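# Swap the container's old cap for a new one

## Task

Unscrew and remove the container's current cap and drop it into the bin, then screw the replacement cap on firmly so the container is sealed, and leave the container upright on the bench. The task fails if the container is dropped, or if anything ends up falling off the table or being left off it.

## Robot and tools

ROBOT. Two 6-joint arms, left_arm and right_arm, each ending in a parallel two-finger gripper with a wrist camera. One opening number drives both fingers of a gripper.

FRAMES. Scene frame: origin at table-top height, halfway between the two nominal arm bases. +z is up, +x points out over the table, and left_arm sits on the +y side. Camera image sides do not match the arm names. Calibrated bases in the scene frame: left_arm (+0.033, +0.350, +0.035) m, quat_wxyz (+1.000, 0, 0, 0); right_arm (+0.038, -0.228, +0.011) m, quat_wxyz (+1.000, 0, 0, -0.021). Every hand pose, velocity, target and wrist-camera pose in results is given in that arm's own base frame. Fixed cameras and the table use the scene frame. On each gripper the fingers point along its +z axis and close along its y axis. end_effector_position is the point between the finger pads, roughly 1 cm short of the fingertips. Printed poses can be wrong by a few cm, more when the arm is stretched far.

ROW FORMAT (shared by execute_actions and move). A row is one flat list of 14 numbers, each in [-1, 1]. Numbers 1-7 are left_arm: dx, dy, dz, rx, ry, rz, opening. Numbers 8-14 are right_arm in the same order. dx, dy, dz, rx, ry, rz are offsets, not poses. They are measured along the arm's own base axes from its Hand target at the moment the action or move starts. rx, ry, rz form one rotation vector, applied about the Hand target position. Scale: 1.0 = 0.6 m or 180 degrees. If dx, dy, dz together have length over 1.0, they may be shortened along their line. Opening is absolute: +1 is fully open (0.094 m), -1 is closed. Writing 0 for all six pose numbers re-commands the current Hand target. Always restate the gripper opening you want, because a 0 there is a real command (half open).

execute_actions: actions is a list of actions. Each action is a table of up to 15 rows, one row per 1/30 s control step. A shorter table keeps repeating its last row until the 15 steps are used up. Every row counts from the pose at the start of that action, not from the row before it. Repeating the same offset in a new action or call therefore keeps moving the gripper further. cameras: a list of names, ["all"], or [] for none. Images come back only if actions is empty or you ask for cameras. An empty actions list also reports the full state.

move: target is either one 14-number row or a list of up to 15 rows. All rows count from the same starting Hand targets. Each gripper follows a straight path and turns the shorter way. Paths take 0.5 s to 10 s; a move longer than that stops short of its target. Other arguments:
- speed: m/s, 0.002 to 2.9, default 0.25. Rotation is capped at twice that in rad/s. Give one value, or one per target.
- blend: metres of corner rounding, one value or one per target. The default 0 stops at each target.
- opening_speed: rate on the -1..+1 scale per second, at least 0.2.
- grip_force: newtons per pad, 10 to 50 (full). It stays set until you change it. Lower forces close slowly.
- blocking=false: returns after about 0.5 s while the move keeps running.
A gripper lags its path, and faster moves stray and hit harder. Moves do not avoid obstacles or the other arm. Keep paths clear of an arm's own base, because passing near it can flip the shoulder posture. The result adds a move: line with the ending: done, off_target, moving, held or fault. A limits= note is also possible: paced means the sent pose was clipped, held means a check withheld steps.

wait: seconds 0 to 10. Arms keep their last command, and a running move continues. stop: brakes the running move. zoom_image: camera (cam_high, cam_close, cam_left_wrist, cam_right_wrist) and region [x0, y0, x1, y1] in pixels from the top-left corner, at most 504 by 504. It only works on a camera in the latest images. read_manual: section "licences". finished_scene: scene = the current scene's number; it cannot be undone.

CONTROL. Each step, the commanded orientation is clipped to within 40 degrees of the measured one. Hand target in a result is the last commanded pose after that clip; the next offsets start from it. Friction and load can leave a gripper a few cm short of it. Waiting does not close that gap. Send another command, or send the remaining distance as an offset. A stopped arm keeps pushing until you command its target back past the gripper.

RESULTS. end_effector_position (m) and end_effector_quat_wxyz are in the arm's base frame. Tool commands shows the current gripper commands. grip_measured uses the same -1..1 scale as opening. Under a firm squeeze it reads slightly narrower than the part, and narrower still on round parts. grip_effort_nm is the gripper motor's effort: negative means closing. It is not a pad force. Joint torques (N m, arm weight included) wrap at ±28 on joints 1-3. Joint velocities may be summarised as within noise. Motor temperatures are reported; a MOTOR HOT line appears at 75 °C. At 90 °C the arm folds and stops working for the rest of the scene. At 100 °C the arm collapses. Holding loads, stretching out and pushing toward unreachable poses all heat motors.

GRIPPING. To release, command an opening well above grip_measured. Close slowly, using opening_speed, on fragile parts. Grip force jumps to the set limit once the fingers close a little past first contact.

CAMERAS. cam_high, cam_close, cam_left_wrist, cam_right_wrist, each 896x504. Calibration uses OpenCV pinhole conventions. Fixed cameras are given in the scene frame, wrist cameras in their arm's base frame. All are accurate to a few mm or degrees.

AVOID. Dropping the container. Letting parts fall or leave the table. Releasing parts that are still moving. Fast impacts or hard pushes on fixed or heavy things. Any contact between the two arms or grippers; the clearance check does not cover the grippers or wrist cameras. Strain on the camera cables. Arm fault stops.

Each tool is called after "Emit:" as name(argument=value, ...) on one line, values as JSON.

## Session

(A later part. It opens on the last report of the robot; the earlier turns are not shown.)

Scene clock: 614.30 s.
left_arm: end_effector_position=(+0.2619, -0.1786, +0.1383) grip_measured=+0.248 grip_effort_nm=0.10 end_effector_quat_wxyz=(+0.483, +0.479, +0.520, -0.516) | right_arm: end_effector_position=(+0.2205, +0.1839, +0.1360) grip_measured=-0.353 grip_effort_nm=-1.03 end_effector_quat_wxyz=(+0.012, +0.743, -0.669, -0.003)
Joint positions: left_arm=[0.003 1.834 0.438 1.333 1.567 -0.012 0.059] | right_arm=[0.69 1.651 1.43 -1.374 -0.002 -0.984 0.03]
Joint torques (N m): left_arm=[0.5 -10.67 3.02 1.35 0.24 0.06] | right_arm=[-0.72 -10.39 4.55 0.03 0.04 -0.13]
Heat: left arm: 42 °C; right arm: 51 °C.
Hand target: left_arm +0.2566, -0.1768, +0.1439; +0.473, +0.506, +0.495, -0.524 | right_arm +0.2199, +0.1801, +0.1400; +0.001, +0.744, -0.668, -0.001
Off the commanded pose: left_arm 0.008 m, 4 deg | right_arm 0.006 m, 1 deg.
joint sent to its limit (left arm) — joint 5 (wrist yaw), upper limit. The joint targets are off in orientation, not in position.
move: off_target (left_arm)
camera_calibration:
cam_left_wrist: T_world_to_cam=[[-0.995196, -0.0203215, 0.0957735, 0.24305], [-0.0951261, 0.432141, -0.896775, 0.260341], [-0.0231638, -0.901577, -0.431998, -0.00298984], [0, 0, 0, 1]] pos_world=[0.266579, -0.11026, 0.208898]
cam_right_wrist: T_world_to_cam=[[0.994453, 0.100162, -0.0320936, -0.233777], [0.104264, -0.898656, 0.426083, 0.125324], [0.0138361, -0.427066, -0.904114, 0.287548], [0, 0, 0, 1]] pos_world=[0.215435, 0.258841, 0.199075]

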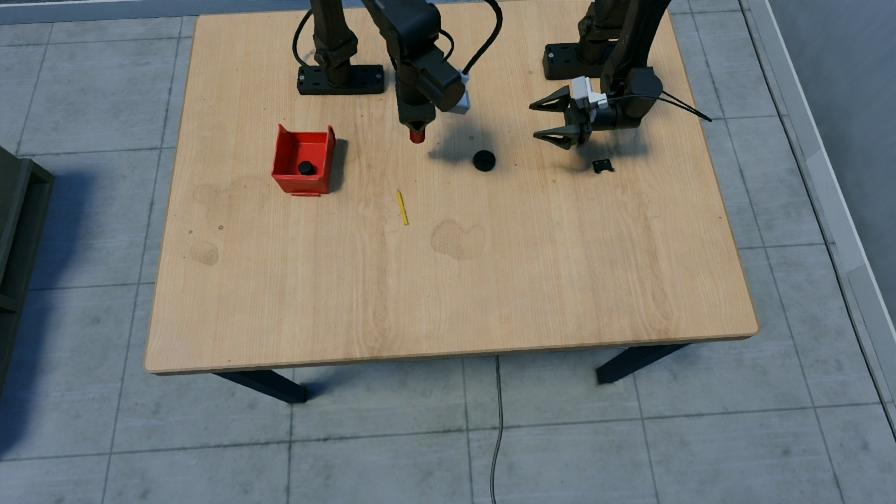

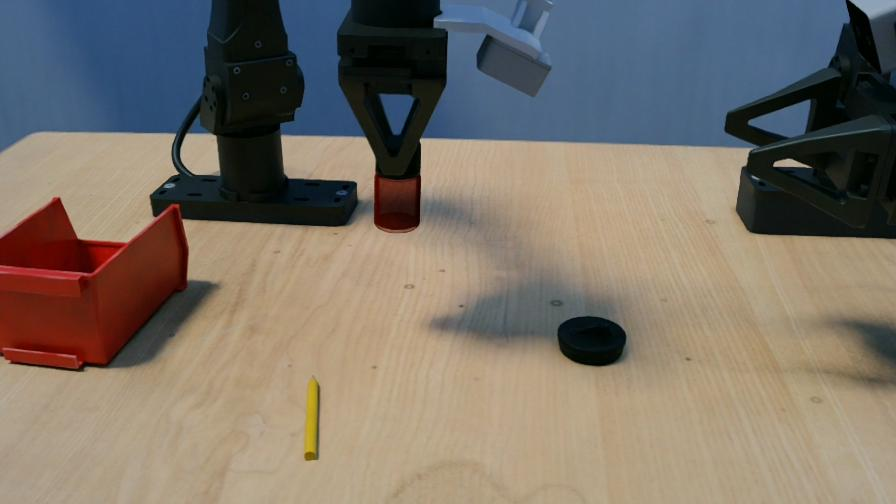

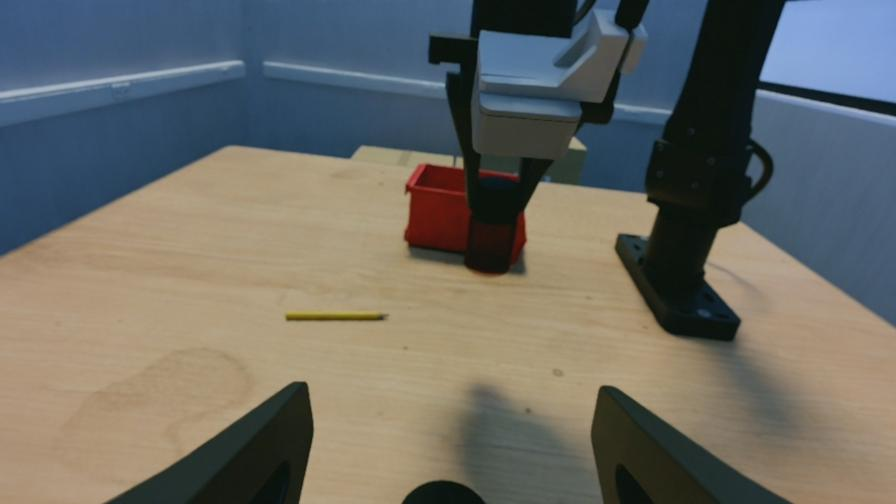

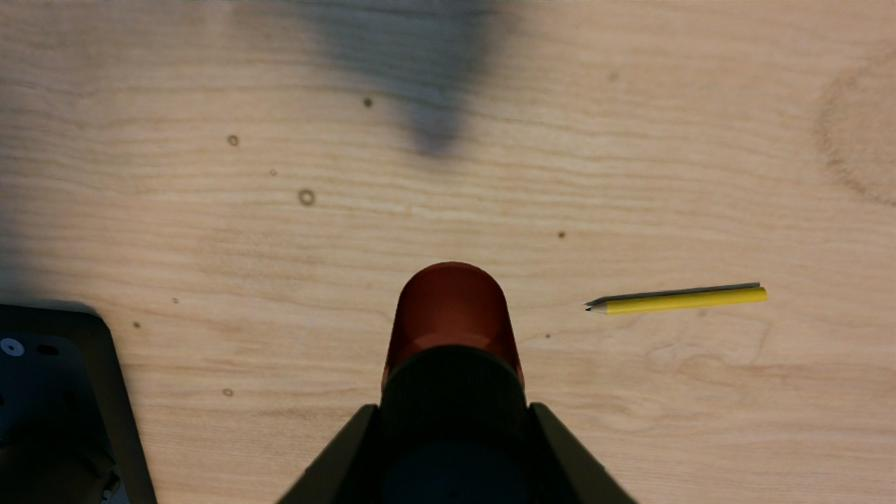

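Emit:
zoom_image(camera="cam_close", region=[310, 120, 480, 260])

Emit:
zoom_image(camera="cam_left_wrist", region=[420, 150, 570, 290])

Scaled by 2.965 from the camera's 896x504 image, which has a finer 1280x720 frame.

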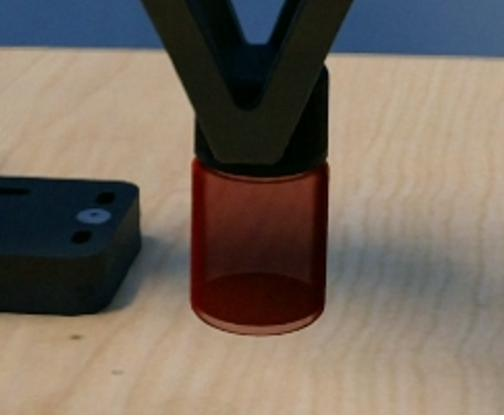

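Scaled by 3.360 from the camera's 896x504 image, which has a finer 1280x720 frame.

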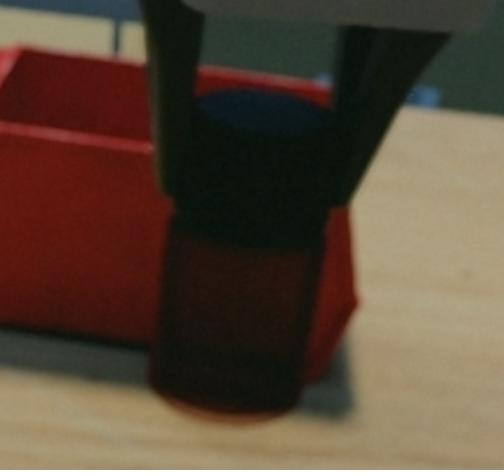

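Emit:
move(target=[0,0,0,0,0,0,0.25,0,0,-0.1267,0.0045,-0.0064,0,-0.5], speed=0.1, cameras=["cam_left_wrist","cam_close"])

Scene clock: 618.07 s.
left_arm: end_effector_position=(+0.2619, -0.1786, +0.1383) grip_measured=+0.248 grip_effort_nm=0.10 end_effector_quat_wxyz=(+0.483, +0.479, +0.520, -0.516) | right_arm: end_effector_position=(+0.2209, +0.1832, +0.0661) grip_measured=-0.353 grip_effort_nm=-1.03 end_effector_quat_wxyz=(-0.011, +0.743, -0.669, +0.003)
Joint positions: left_arm=[0.003 1.834 0.438 1.333 1.567 -0.012 0.059] | right_arm=[0.69 1.639 1.137 -1.046 0.002 -0.984 0.03]
Joint torques (N m): left_arm=[0.38 -10.73 3.02 1.37 0.21 0.11] | right_arm=[-0.65 -8.12 4.4 0.14 0.04 -0.11]
Heat: left arm: 42 °C; right arm: 50 °C.
Hand target: left_arm +0.2566, -0.1768, +0.1439; +0.473, +0.506, +0.495, -0.524 | right_arm +0.2200, +0.1800, +0.0640; -0.011, +0.744, -0.668, +0.002
Off the commanded pose: left_arm 0.008 m, 4 deg | right_arm 0.004 m, 0 deg.
joint sent to its limit (left arm) — joint 5 (wrist yaw), upper limit. The joint targets are off in orientation, not in position.
move: off_target (left_arm)
camera_calibration:
cam_left_wrist: T_world_to_cam=[[-0.995196, -0.0203215, 0.0957735, 0.24305], [-0.0951261, 0.432141, -0.896775, 0.260341], [-0.0231638, -0.901577, -0.431998, -0.00298984], [0, 0, 0, 1]] pos_world=[0.266579, -0.11026, 0.208898]
Images, in order (width x height): cam_close 896x504, cam_left_wrist 896x504.

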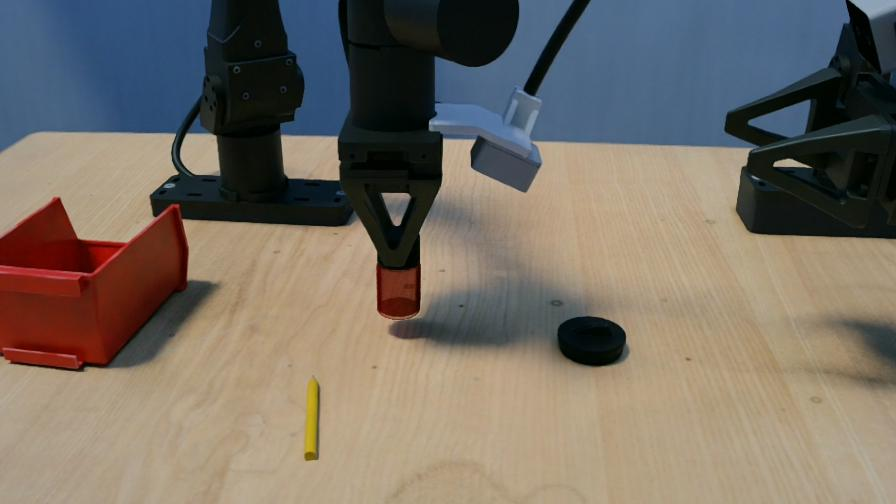

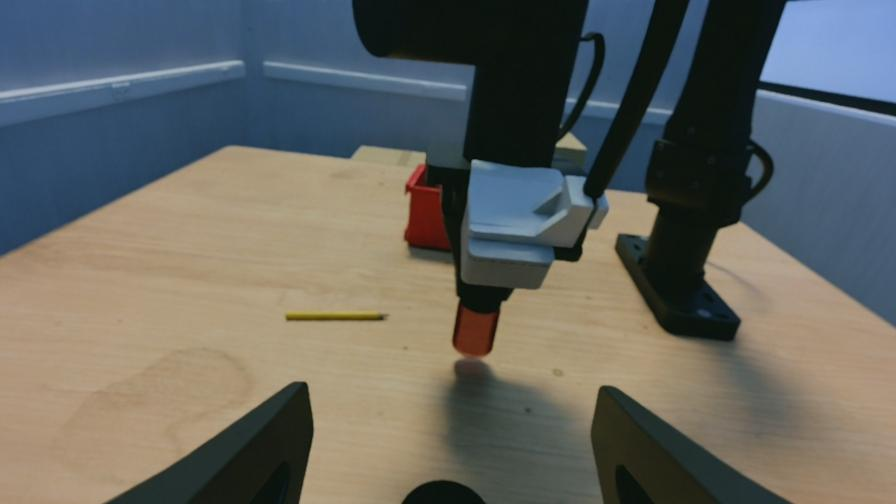

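Emit:
zoom_image(camera="cam_close", region=[340, 230, 460, 350])

Emit:
zoom_image(camera="cam_left_wrist", region=[420, 270, 540, 390])

Scaled by 4.200 from the camera's 896x504 image, which has a finer 1280x720 frame.

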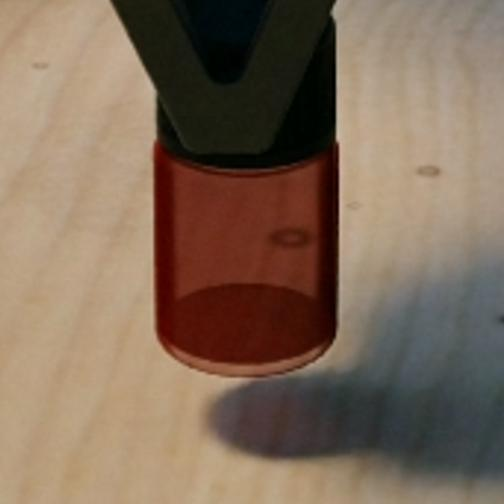

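Scaled by 4.200 from the camera's 896x504 image, which has a finer 1280x720 frame.

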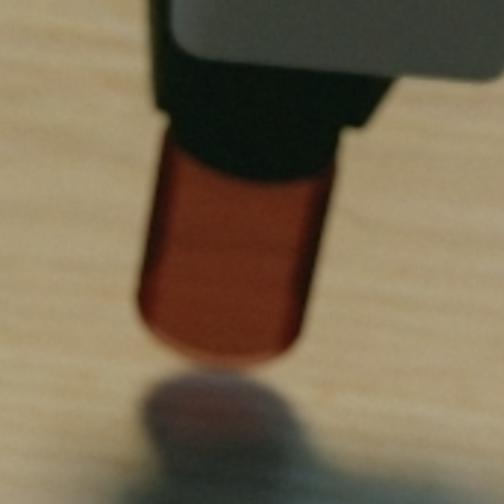

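Emit:
move(target=[0,0,0,0,0,0,0.25,0,0,-0.0233,-0.0022,0.0034,0,-0.5], speed=0.05, cameras=["cam_left_wrist","cam_close"])

Scene clock: 622.10 s.
left_arm: end_effector_position=(+0.2619, -0.1786, +0.1383) grip_measured=+0.248 grip_effort_nm=0.10 end_effector_quat_wxyz=(+0.483, +0.479, +0.520, -0.516) | right_arm: end_effector_position=(+0.2221, +0.1843, +0.0594) grip_measured=-0.353 grip_effort_nm=-1.03 end_effector_quat_wxyz=(-0.018, +0.743, -0.669, +0.004)
Joint positions: left_arm=[0.003 1.834 0.438 1.333 1.567 -0.012 0.059] | right_arm=[0.69 1.639 1.109 -1.004 0.002 -0.986 0.03]
Joint torques (N m): left_arm=[0.4 -10.69 2.93 1.37 0.23 0.1] | right_arm=[-0.72 -5.98 4.38 0.17 0.02 -0.12]
Heat: left arm: 42 °C; right arm: 49 °C.
Hand target: left_arm +0.2566, -0.1768, +0.1439; +0.473, +0.506, +0.495, -0.524 | right_arm +0.2200, +0.1800, +0.0500; -0.005, +0.744, -0.668, +0.001
Off the commanded pose: left_arm 0.008 m, 4 deg | right_arm 0.011 m, 1 deg.
joint sent to its limit (left arm) — joint 5 (wrist yaw), upper limit. The joint targets are off in orientation, not in position.
move: off_target (left_arm, right_arm)
camera_calibration:
cam_left_wrist: T_world_to_cam=[[-0.995196, -0.0203215, 0.0957735, 0.24305], [-0.0951261, 0.432141, -0.896775, 0.260341], [-0.0231638, -0.901577, -0.431998, -0.00298984], [0, 0, 0, 1]] pos_world=[0.266579, -0.11026, 0.208898]
Images, in order (width x height): cam_close 896x504, cam_left_wrist 896x504.

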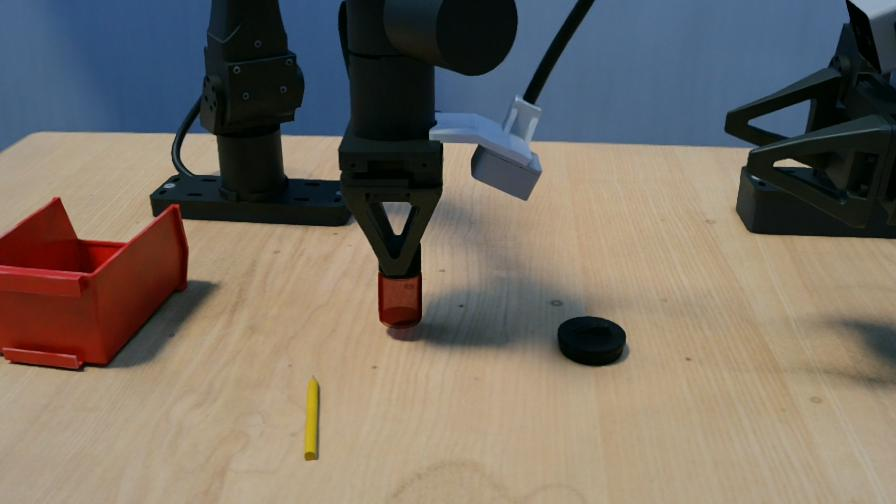

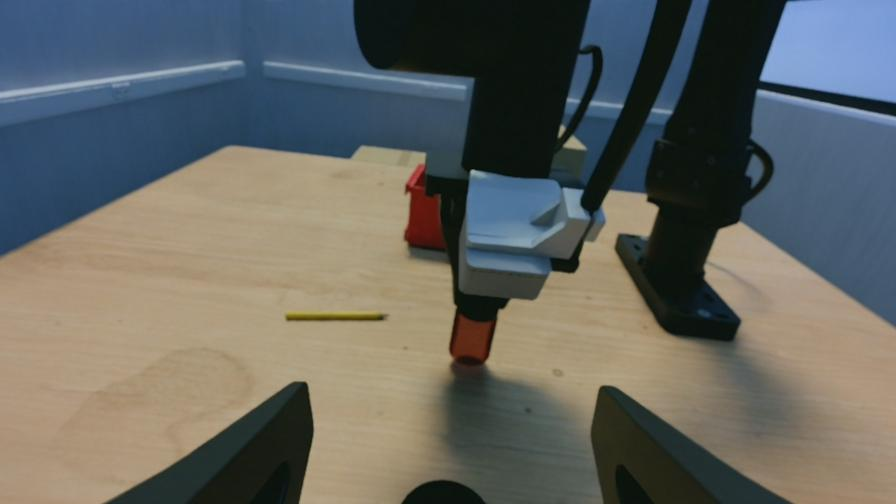

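Emit:
zoom_image(camera="cam_close", region=[340, 230, 460, 350])

Emit:
zoom_image(camera="cam_left_wrist", region=[420, 270, 540, 390])

Scaled by 4.200 from the camera's 896x504 image, which has a finer 1280x720 frame.

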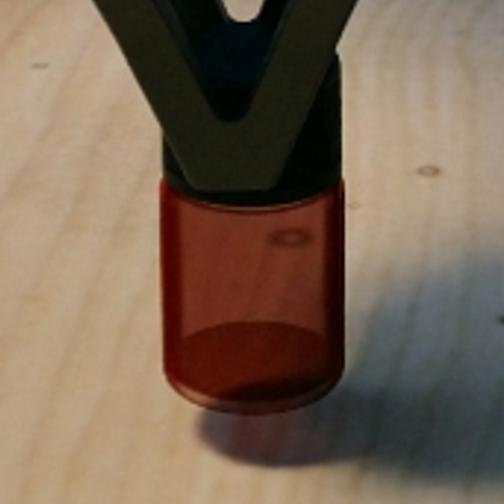

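Scaled by 4.200 from the camera's 896x504 image, which has a finer 1280x720 frame.

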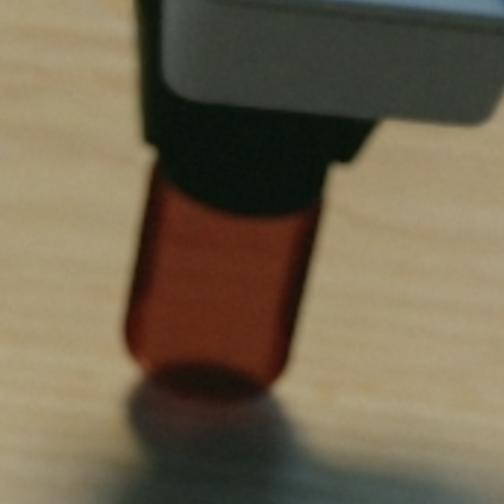

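Emit:
move(target=[0,0,0,0,0,0,0.25,0,0,-0.0117,-0.0048,0.0143,0,-0.5], speed=0.04, cameras=["cam_left_wrist","cam_close"])

Scene clock: 625.90 s.
left_arm: end_effector_position=(+0.2619, -0.1786, +0.1383) grip_measured=+0.248 grip_effort_nm=0.10 end_effector_quat_wxyz=(+0.483, +0.479, +0.520, -0.516) | right_arm: end_effector_position=(+0.2218, +0.1805, +0.0489) grip_measured=-0.353 grip_effort_nm=-1.03 end_effector_quat_wxyz=(+0.002, +0.743, -0.669, +0.000)
Joint positions: left_arm=[0.003 1.834 0.438 1.333 1.567 -0.012 0.059] | right_arm=[0.68 1.679 1.109 -1.005 0.001 -0.995 0.03]
Joint torques (N m): left_arm=[0.36 -10.71 3.1 1.32 0.23 0.07] | right_arm=[-0.73 -5.35 6.32 -0.11 -0.15 -0.13]
Heat: left arm: 42 °C; right arm: 48 °C.
Hand target: left_arm +0.2566, -0.1768, +0.1439; +0.473, +0.506, +0.495, -0.524 | right_arm +0.2200, +0.1799, +0.0430; +0.015, +0.744, -0.668, -0.011
Off the commanded pose: left_arm 0.008 m, 4 deg | right_arm 0.006 m, 2 deg.
joint sent to its limit (left arm) — joint 5 (wrist yaw), upper limit. The joint targets are off in orientation, not in position.
move: off_target (left_arm)
camera_calibration:
cam_left_wrist: T_world_to_cam=[[-0.995196, -0.0203215, 0.0957735, 0.24305], [-0.0951261, 0.432141, -0.896775, 0.260341], [-0.0231638, -0.901577, -0.431998, -0.00298984], [0, 0, 0, 1]] pos_world=[0.266579, -0.11026, 0.208898]
Images, in order (width x height): cam_close 896x504, cam_left_wrist 896x504.

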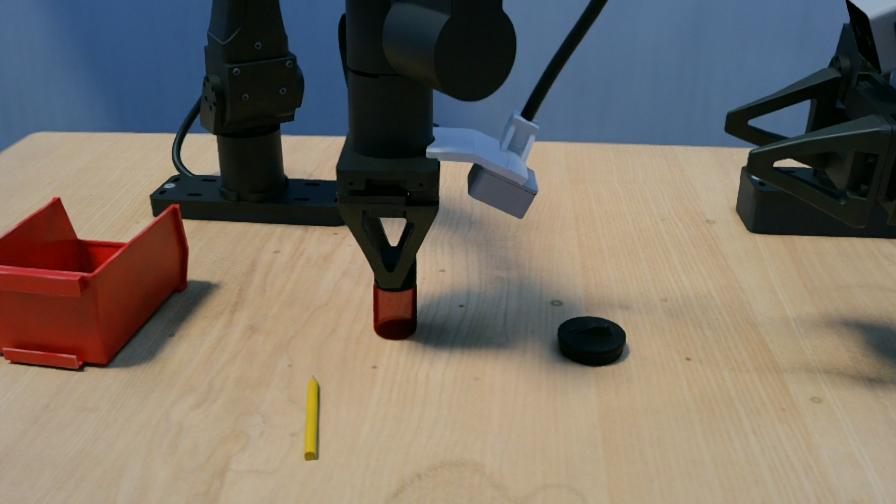

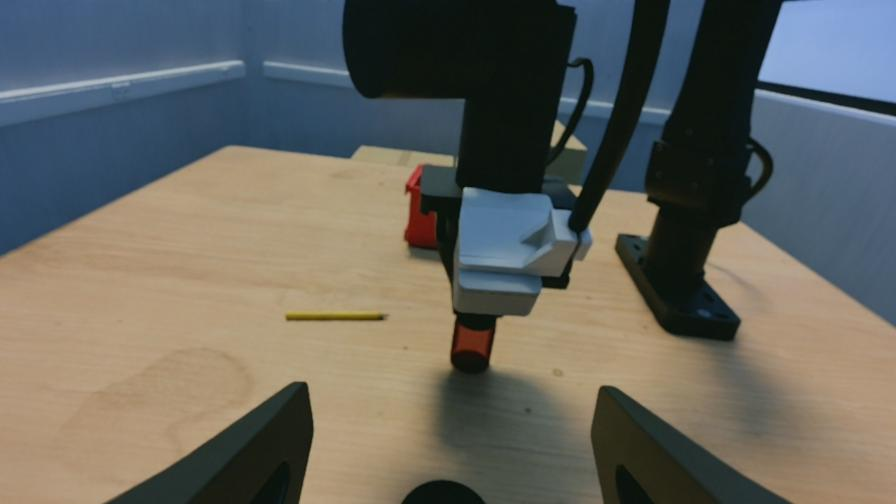

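Emit:
zoom_image(camera="cam_close", region=[340, 240, 460, 360])

Emit:
zoom_image(camera="cam_left_wrist", region=[420, 280, 540, 400])

Scaled by 4.200 from the camera's 896x504 image, which has a finer 1280x720 frame.

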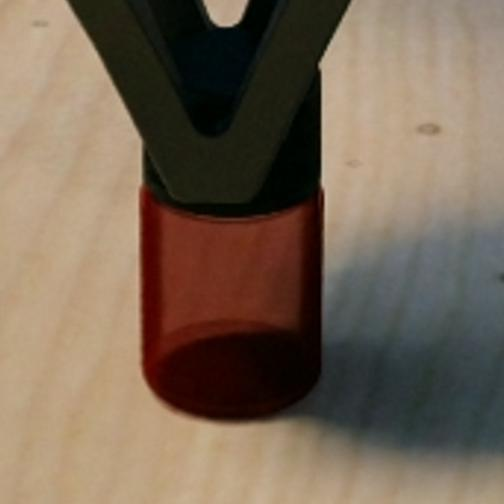

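Scaled by 4.200 from the camera's 896x504 image, which has a finer 1280x720 frame.

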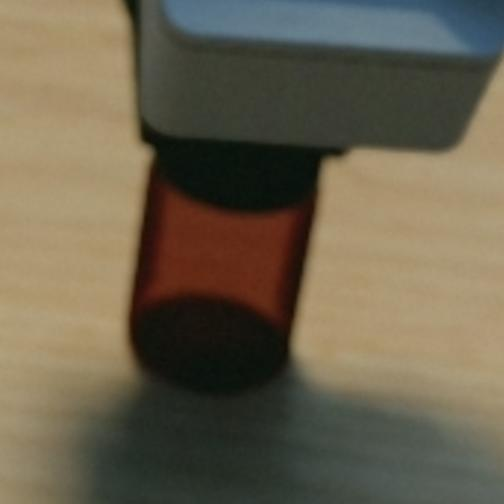

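Emit:
move(target=[0,0,0,0,0,0,0.25,0,0,-0.0083,-0.002,0.004,0,-0.5], speed=0.03, cameras=["cam_left_wrist","cam_close"])

Scene clock: 627.90 s.
left_arm: end_effector_position=(+0.2619, -0.1786, +0.1383) grip_measured=+0.248 grip_effort_nm=0.10 end_effector_quat_wxyz=(+0.483, +0.479, +0.520, -0.516) | right_arm: end_effector_position=(+0.2219, +0.1805, +0.0486) grip_measured=-0.353 grip_effort_nm=-1.03 end_effector_quat_wxyz=(+0.004, +0.744, -0.669, +0.000)
Joint positions: left_arm=[0.003 1.834 0.438 1.333 1.567 -0.012 0.059] | right_arm=[0.68 1.682 1.112 -1.007 0.001 -0.997 0.03]
Joint torques (N m): left_arm=[0.44 -10.66 3.07 1.35 0.23 0.09] | right_arm=[-1.02 -4.25 6.04 -0.05 -0.18 -0.14]
Heat: left arm: 42 °C; right arm: 47 °C.
Hand target: left_arm +0.2566, -0.1768, +0.1439; +0.473, +0.506, +0.495, -0.524 | right_arm +0.2200, +0.1799, +0.0380; +0.022, +0.743, -0.668, -0.013
Off the commanded pose: left_arm 0.008 m, 4 deg | right_arm 0.011 m, 3 deg.
joint sent to its limit (left arm) — joint 5 (wrist yaw), upper limit. The joint targets are off in orientation, not in position.
move: off_target (left_arm, right_arm)
camera_calibration:
cam_left_wrist: T_world_to_cam=[[-0.995196, -0.0203215, 0.0957735, 0.24305], [-0.0951261, 0.432141, -0.896775, 0.260341], [-0.0231638, -0.901577, -0.431998, -0.00298984], [0, 0, 0, 1]] pos_world=[0.266579, -0.11026, 0.208898]
Images, in order (width x height): cam_close 896x504, cam_left_wrist 896x504.

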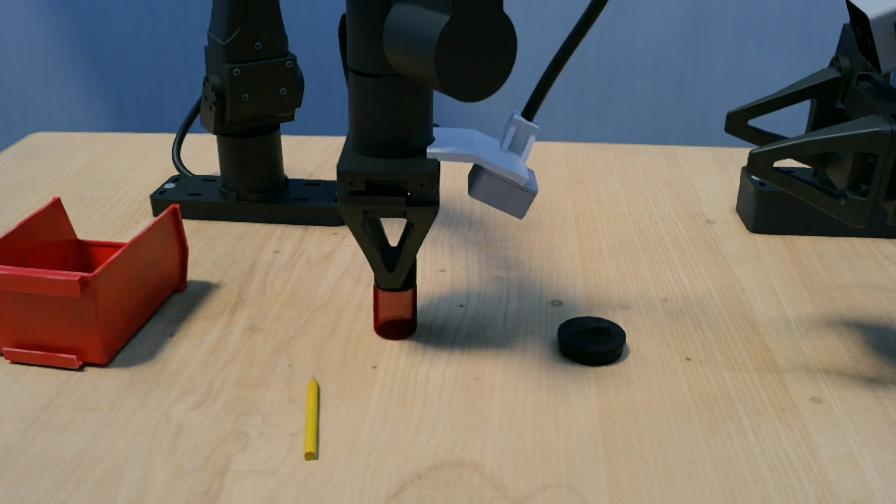

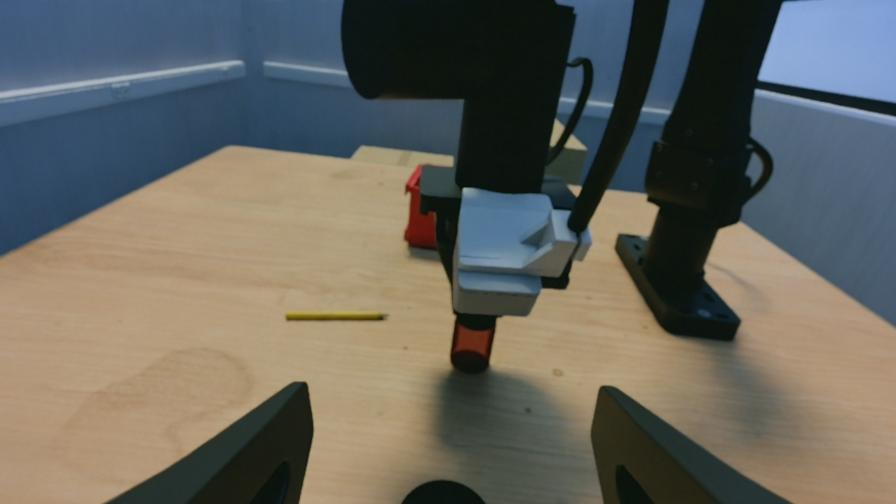

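Emit:
move(target=[0,0,0,0,0,0,0.25,0,0,-0.0083,-0.001,0.002,0,-0.5], speed=0.03, cameras=["cam_right_wrist","cam_close"])

Scene clock: 629.33 s.
left_arm: end_effector_position=(+0.2619, -0.1786, +0.1383) grip_measured=+0.248 grip_effort_nm=0.10 end_effector_quat_wxyz=(+0.483, +0.479, +0.520, -0.516) | right_arm: end_effector_position=(+0.2222, +0.1803, +0.0484) grip_measured=-0.353 grip_effort_nm=-1.03 end_effector_quat_wxyz=(+0.004, +0.743, -0.669, -0.002)
Joint positions: left_arm=[0.003 1.834 0.438 1.333 1.567 -0.012 0.059] | right_arm=[0.677 1.685 1.114 -1.009 -0.002 -0.999 0.03]
Joint torques (N m): left_arm=[0.49 -10.62 2.95 1.36 0.26 0.09] | right_arm=[-0.69 -3.58 5.41 0.1 -0.16 -0.11]
Heat: left arm: 42 °C; right arm: 47 °C.
Hand target: left_arm +0.2566, -0.1768, +0.1439; +0.473, +0.506, +0.495, -0.524 | right_arm +0.2200, +0.1799, +0.0330; +0.025, +0.743, -0.668, -0.015
Off the commanded pose: left_arm 0.008 m, 4 deg | right_arm 0.016 m, 3 deg.
joint sent to its limit (left arm) — joint 5 (wrist yaw), upper limit. The joint targets are off in orientation, not in position.
move: off_target (left_arm, right_arm)
camera_calibration:
cam_right_wrist: T_world_to_cam=[[0.994674, 0.101122, -0.0199491, -0.238681], [0.10018, -0.902972, 0.417857, 0.161326], [0.0242412, -0.41763, -0.908294, 0.202881], [0, 0, 0, 1]] pos_world=[0.21633, 0.254538, 0.112102]
Images, in order (width x height): cam_close 896x504, cam_right_wrist 896x504.

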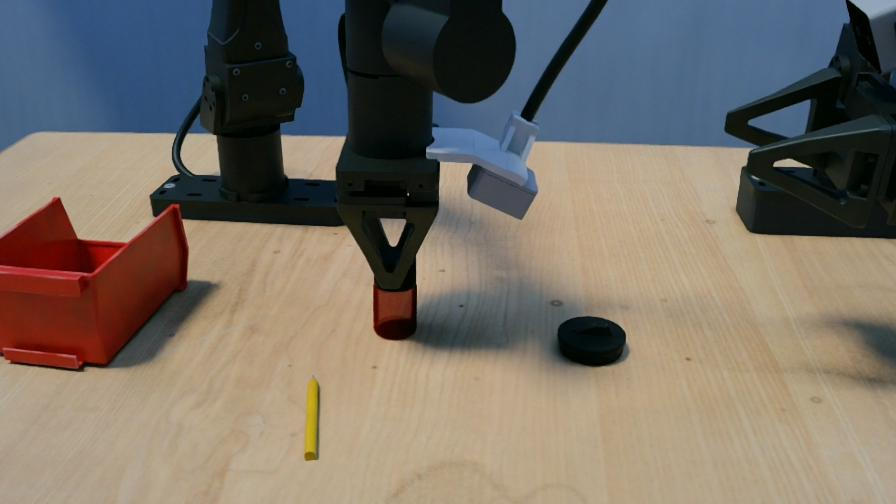

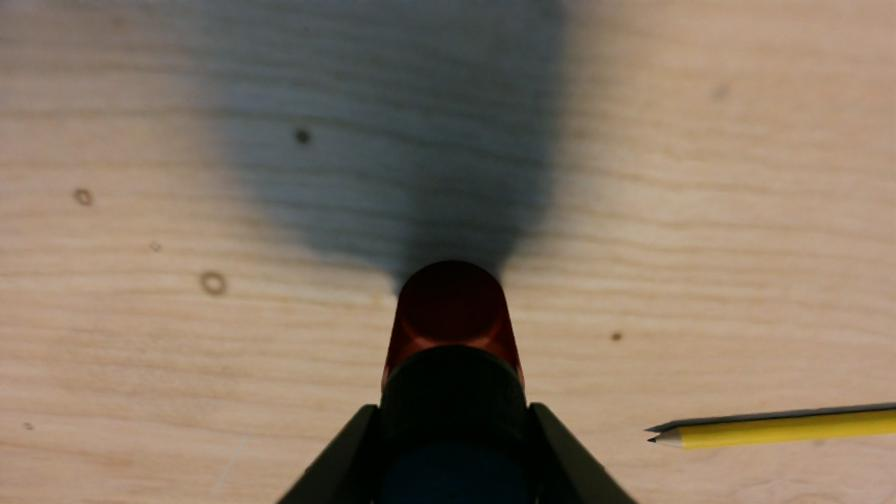

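Emit:
move(target=[[0,0,0,0,0,0,0.25,0,0,0.0167,0.0044,-0.0151,0,-0.5],[0,0,0,0,0,0,0.25,0,0,0.0167,0.0044,-0.0151,0,-0.1]], speed=0.03, opening_speed=0.4, cameras=["cam_right_wrist","cam_close","cam_left_wrist"])

Scene clock: 633.03 s.
left_arm: end_effector_position=(+0.2619, -0.1786, +0.1383) grip_measured=+0.248 grip_effort_nm=0.10 end_effector_quat_wxyz=(+0.483, +0.479, +0.520, -0.516) | right_arm: end_effector_position=(+0.2238, +0.1812, +0.0478) grip_measured=-0.102 grip_effort_nm=0.13 end_effector_quat_wxyz=(+0.000, +0.743, -0.669, +0.000)
Joint positions: left_arm=[0.003 1.834 0.438 1.333 1.567 -0.012 0.059] | right_arm=[0.677 1.684 1.11 -0.997 0 -0.999 0.042]
Joint torques (N m): left_arm=[0.28 -10.69 2.97 1.34 0.26 0.07] | right_arm=[0.4 -7.58 4.3 0.12 0.02 0]
Heat: left arm: 41 °C; right arm: 46 °C.
Hand target: left_arm +0.2566, -0.1768, +0.1439; +0.473, +0.506, +0.495, -0.524 | right_arm +0.2200, +0.1800, +0.0431; +0.004, +0.744, -0.669, -0.002
Off the commanded pose: left_arm 0.008 m, 4 deg | right_arm 0.006 m, 1 deg.
joint sent to its limit (left arm) — joint 5 (wrist yaw), upper limit. The joint targets are off in orientation, not in position.
move: off_target (left_arm)
camera_calibration:
cam_left_wrist: T_world_to_cam=[[-0.995196, -0.0203215, 0.0957735, 0.24305], [-0.0951261, 0.432141, -0.896775, 0.260341], [-0.0231638, -0.901577, -0.431998, -0.00298984], [0, 0, 0, 1]] pos_world=[0.266579, -0.11026, 0.208898]
cam_right_wrist: T_world_to_cam=[[0.994804, 0.101232, -0.0108607, -0.240921], [0.0966034, -0.904831, 0.414666, 0.163615], [0.0321503, -0.41356, -0.909909, 0.200221], [0, 0, 0, 1]] pos_world=[0.217427, 0.255236, 0.111721]
Images, in order (width x height): cam_close 896x504, cam_left_wrist 896x504, cam_right_wrist 896x504.

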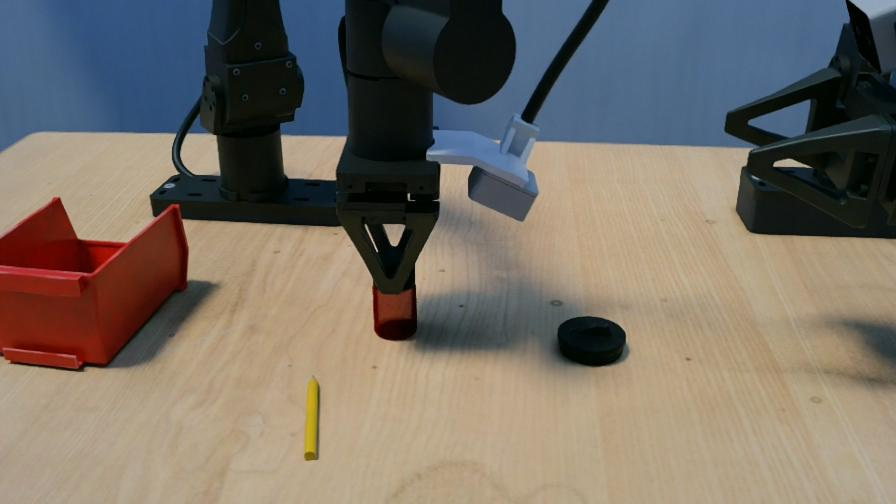

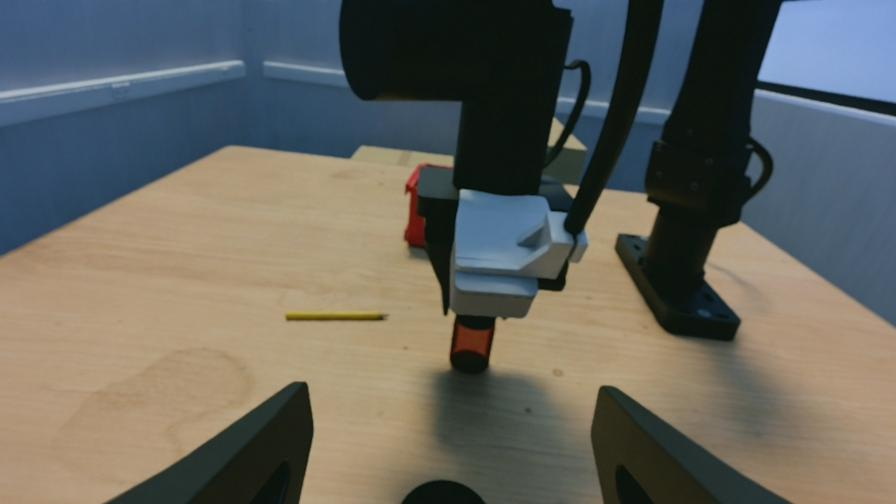

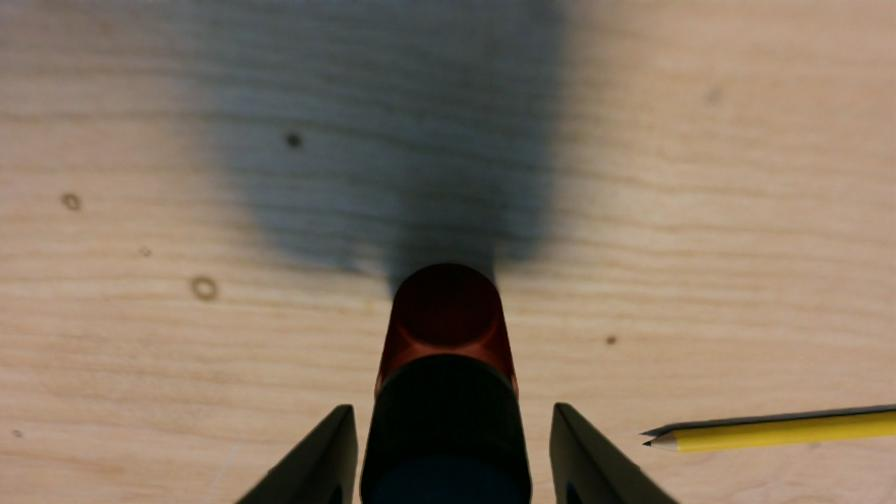

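Emit:
move(target=[[0,0,0,0,0,0,0.25,0,0,0.003,0,0,0,0.25],[0,0,0,0,0,0,0.25,0,0,0.2,0,0,0,0.25]], speed=[0.05,0.1], opening_speed=0.6, cameras=["cam_right_wrist","cam_close","cam_left_wrist","cam_high"])

Scene clock: 636.70 s.
left_arm: end_effector_position=(+0.2619, -0.1786, +0.1383) grip_measured=+0.248 grip_effort_nm=0.10 end_effector_quat_wxyz=(+0.483, +0.479, +0.520, -0.516) | right_arm: end_effector_position=(+0.2200, +0.1781, +0.1518) grip_measured=+0.248 grip_effort_nm=0.13 end_effector_quat_wxyz=(+0.019, +0.743, -0.669, -0.003)
Joint positions: left_arm=[0.003 1.834 0.438 1.333 1.567 -0.012 0.059] | right_arm=[0.677 1.652 1.493 -1.45 0 -0.999 0.059]
Joint torques (N m): left_arm=[0.36 -10.76 3.04 1.35 0.22 0.09] | right_arm=[0.43 -9.28 7.88 -0.25 0.02 0]
Heat: left arm: 41 °C; right arm: 46 °C.
Hand target: left_arm +0.2566, -0.1768, +0.1439; +0.473, +0.506, +0.495, -0.524 | right_arm +0.2201, +0.1800, +0.1630; +0.004, +0.744, -0.669, -0.002
Off the commanded pose: left_arm 0.008 m, 4 deg | right_arm 0.011 m, 2 deg.
joint sent to its limit (left arm) — joint 5 (wrist yaw), upper limit. The joint targets are off in orientation, not in position.
move: off_target (left_arm, right_arm)
camera_calibration:
cam_left_wrist: T_world_to_cam=[[-0.995196, -0.0203215, 0.0957735, 0.24305], [-0.0951261, 0.432141, -0.896775, 0.260341], [-0.0231638, -0.901577, -0.431998, -0.00298984], [0, 0, 0, 1]] pos_world=[0.266579, -0.11026, 0.208898]
cam_right_wrist: T_world_to_cam=[[0.993972, 0.100605, -0.0435712, -0.230327], [0.109537, -0.894517, 0.433406, 0.110479], [0.00462752, -0.435566, -0.900145, 0.302247], [0, 0, 0, 1]] pos_world=[0.215438, 0.253645, 0.214148]

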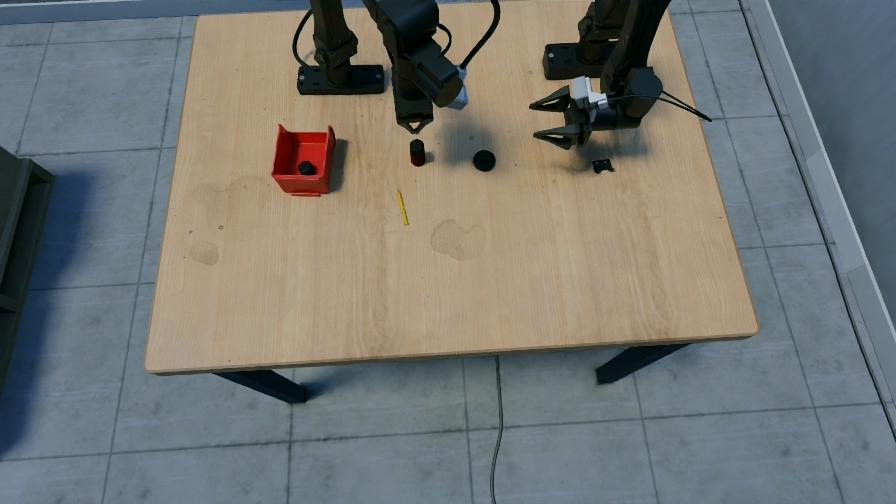

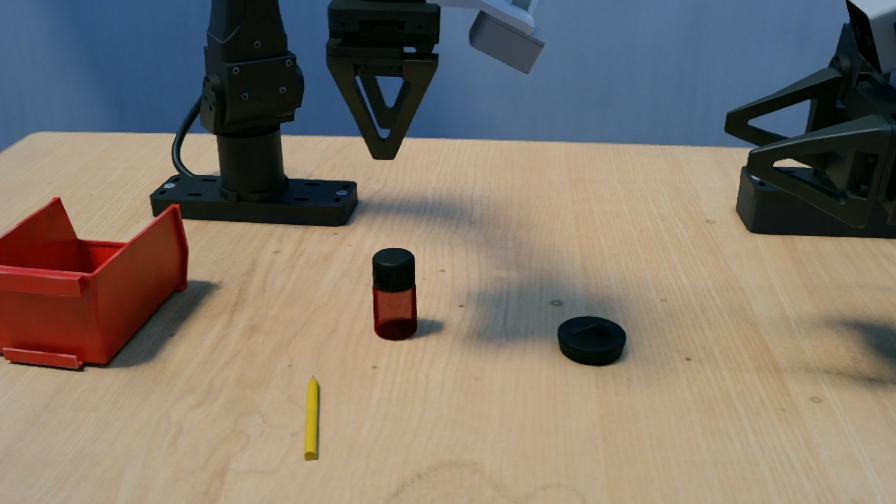

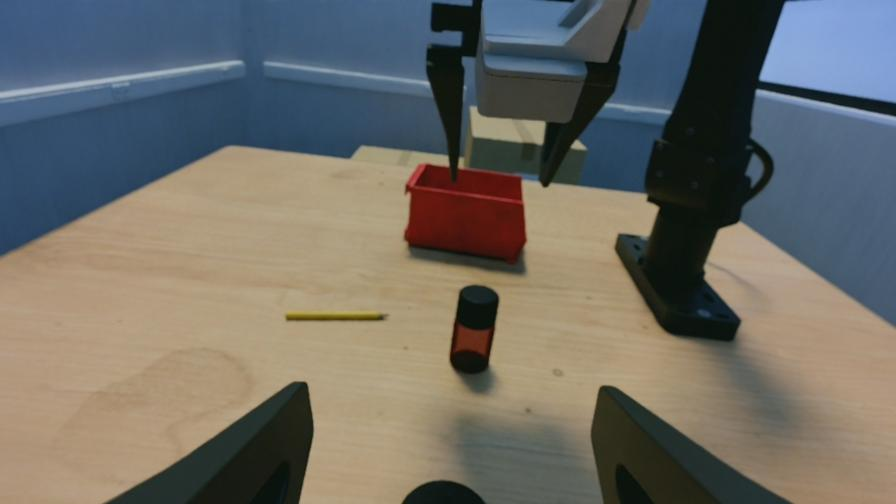

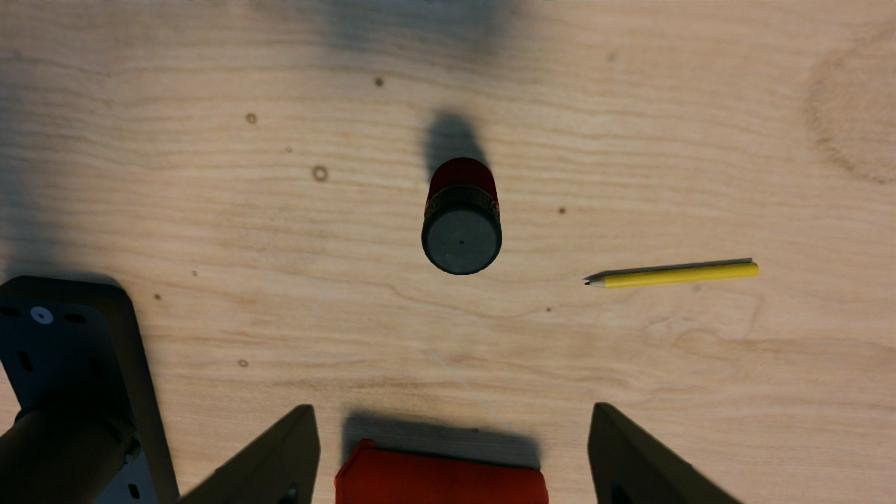

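Emit:
zoom_image(camera="cam_close", region=[350, 230, 450, 350])

Emit:
zoom_image(camera="cam_high", region=[260, 110, 500, 240])

Scaled by 4.200 from the camera's 896x504 image, which has a finer 1280x720 frame.

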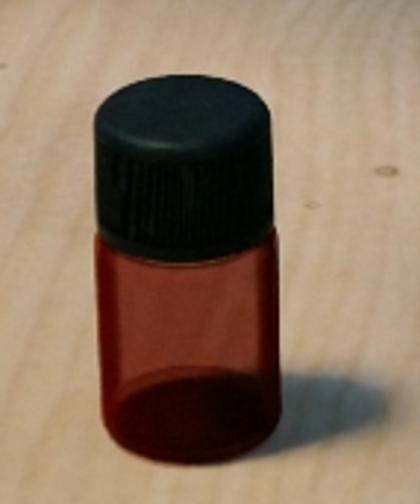

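Scaled by 2.100 from the camera's 896x504 image, which has a finer 1280x720 frame.

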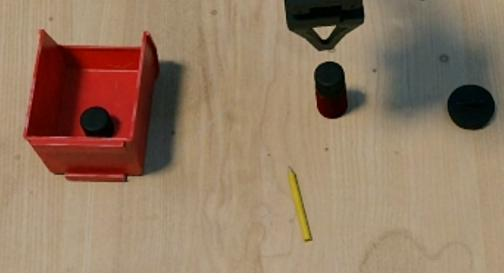

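Emit:
finished_scene(scene=1)

The scene is finished: the task was done.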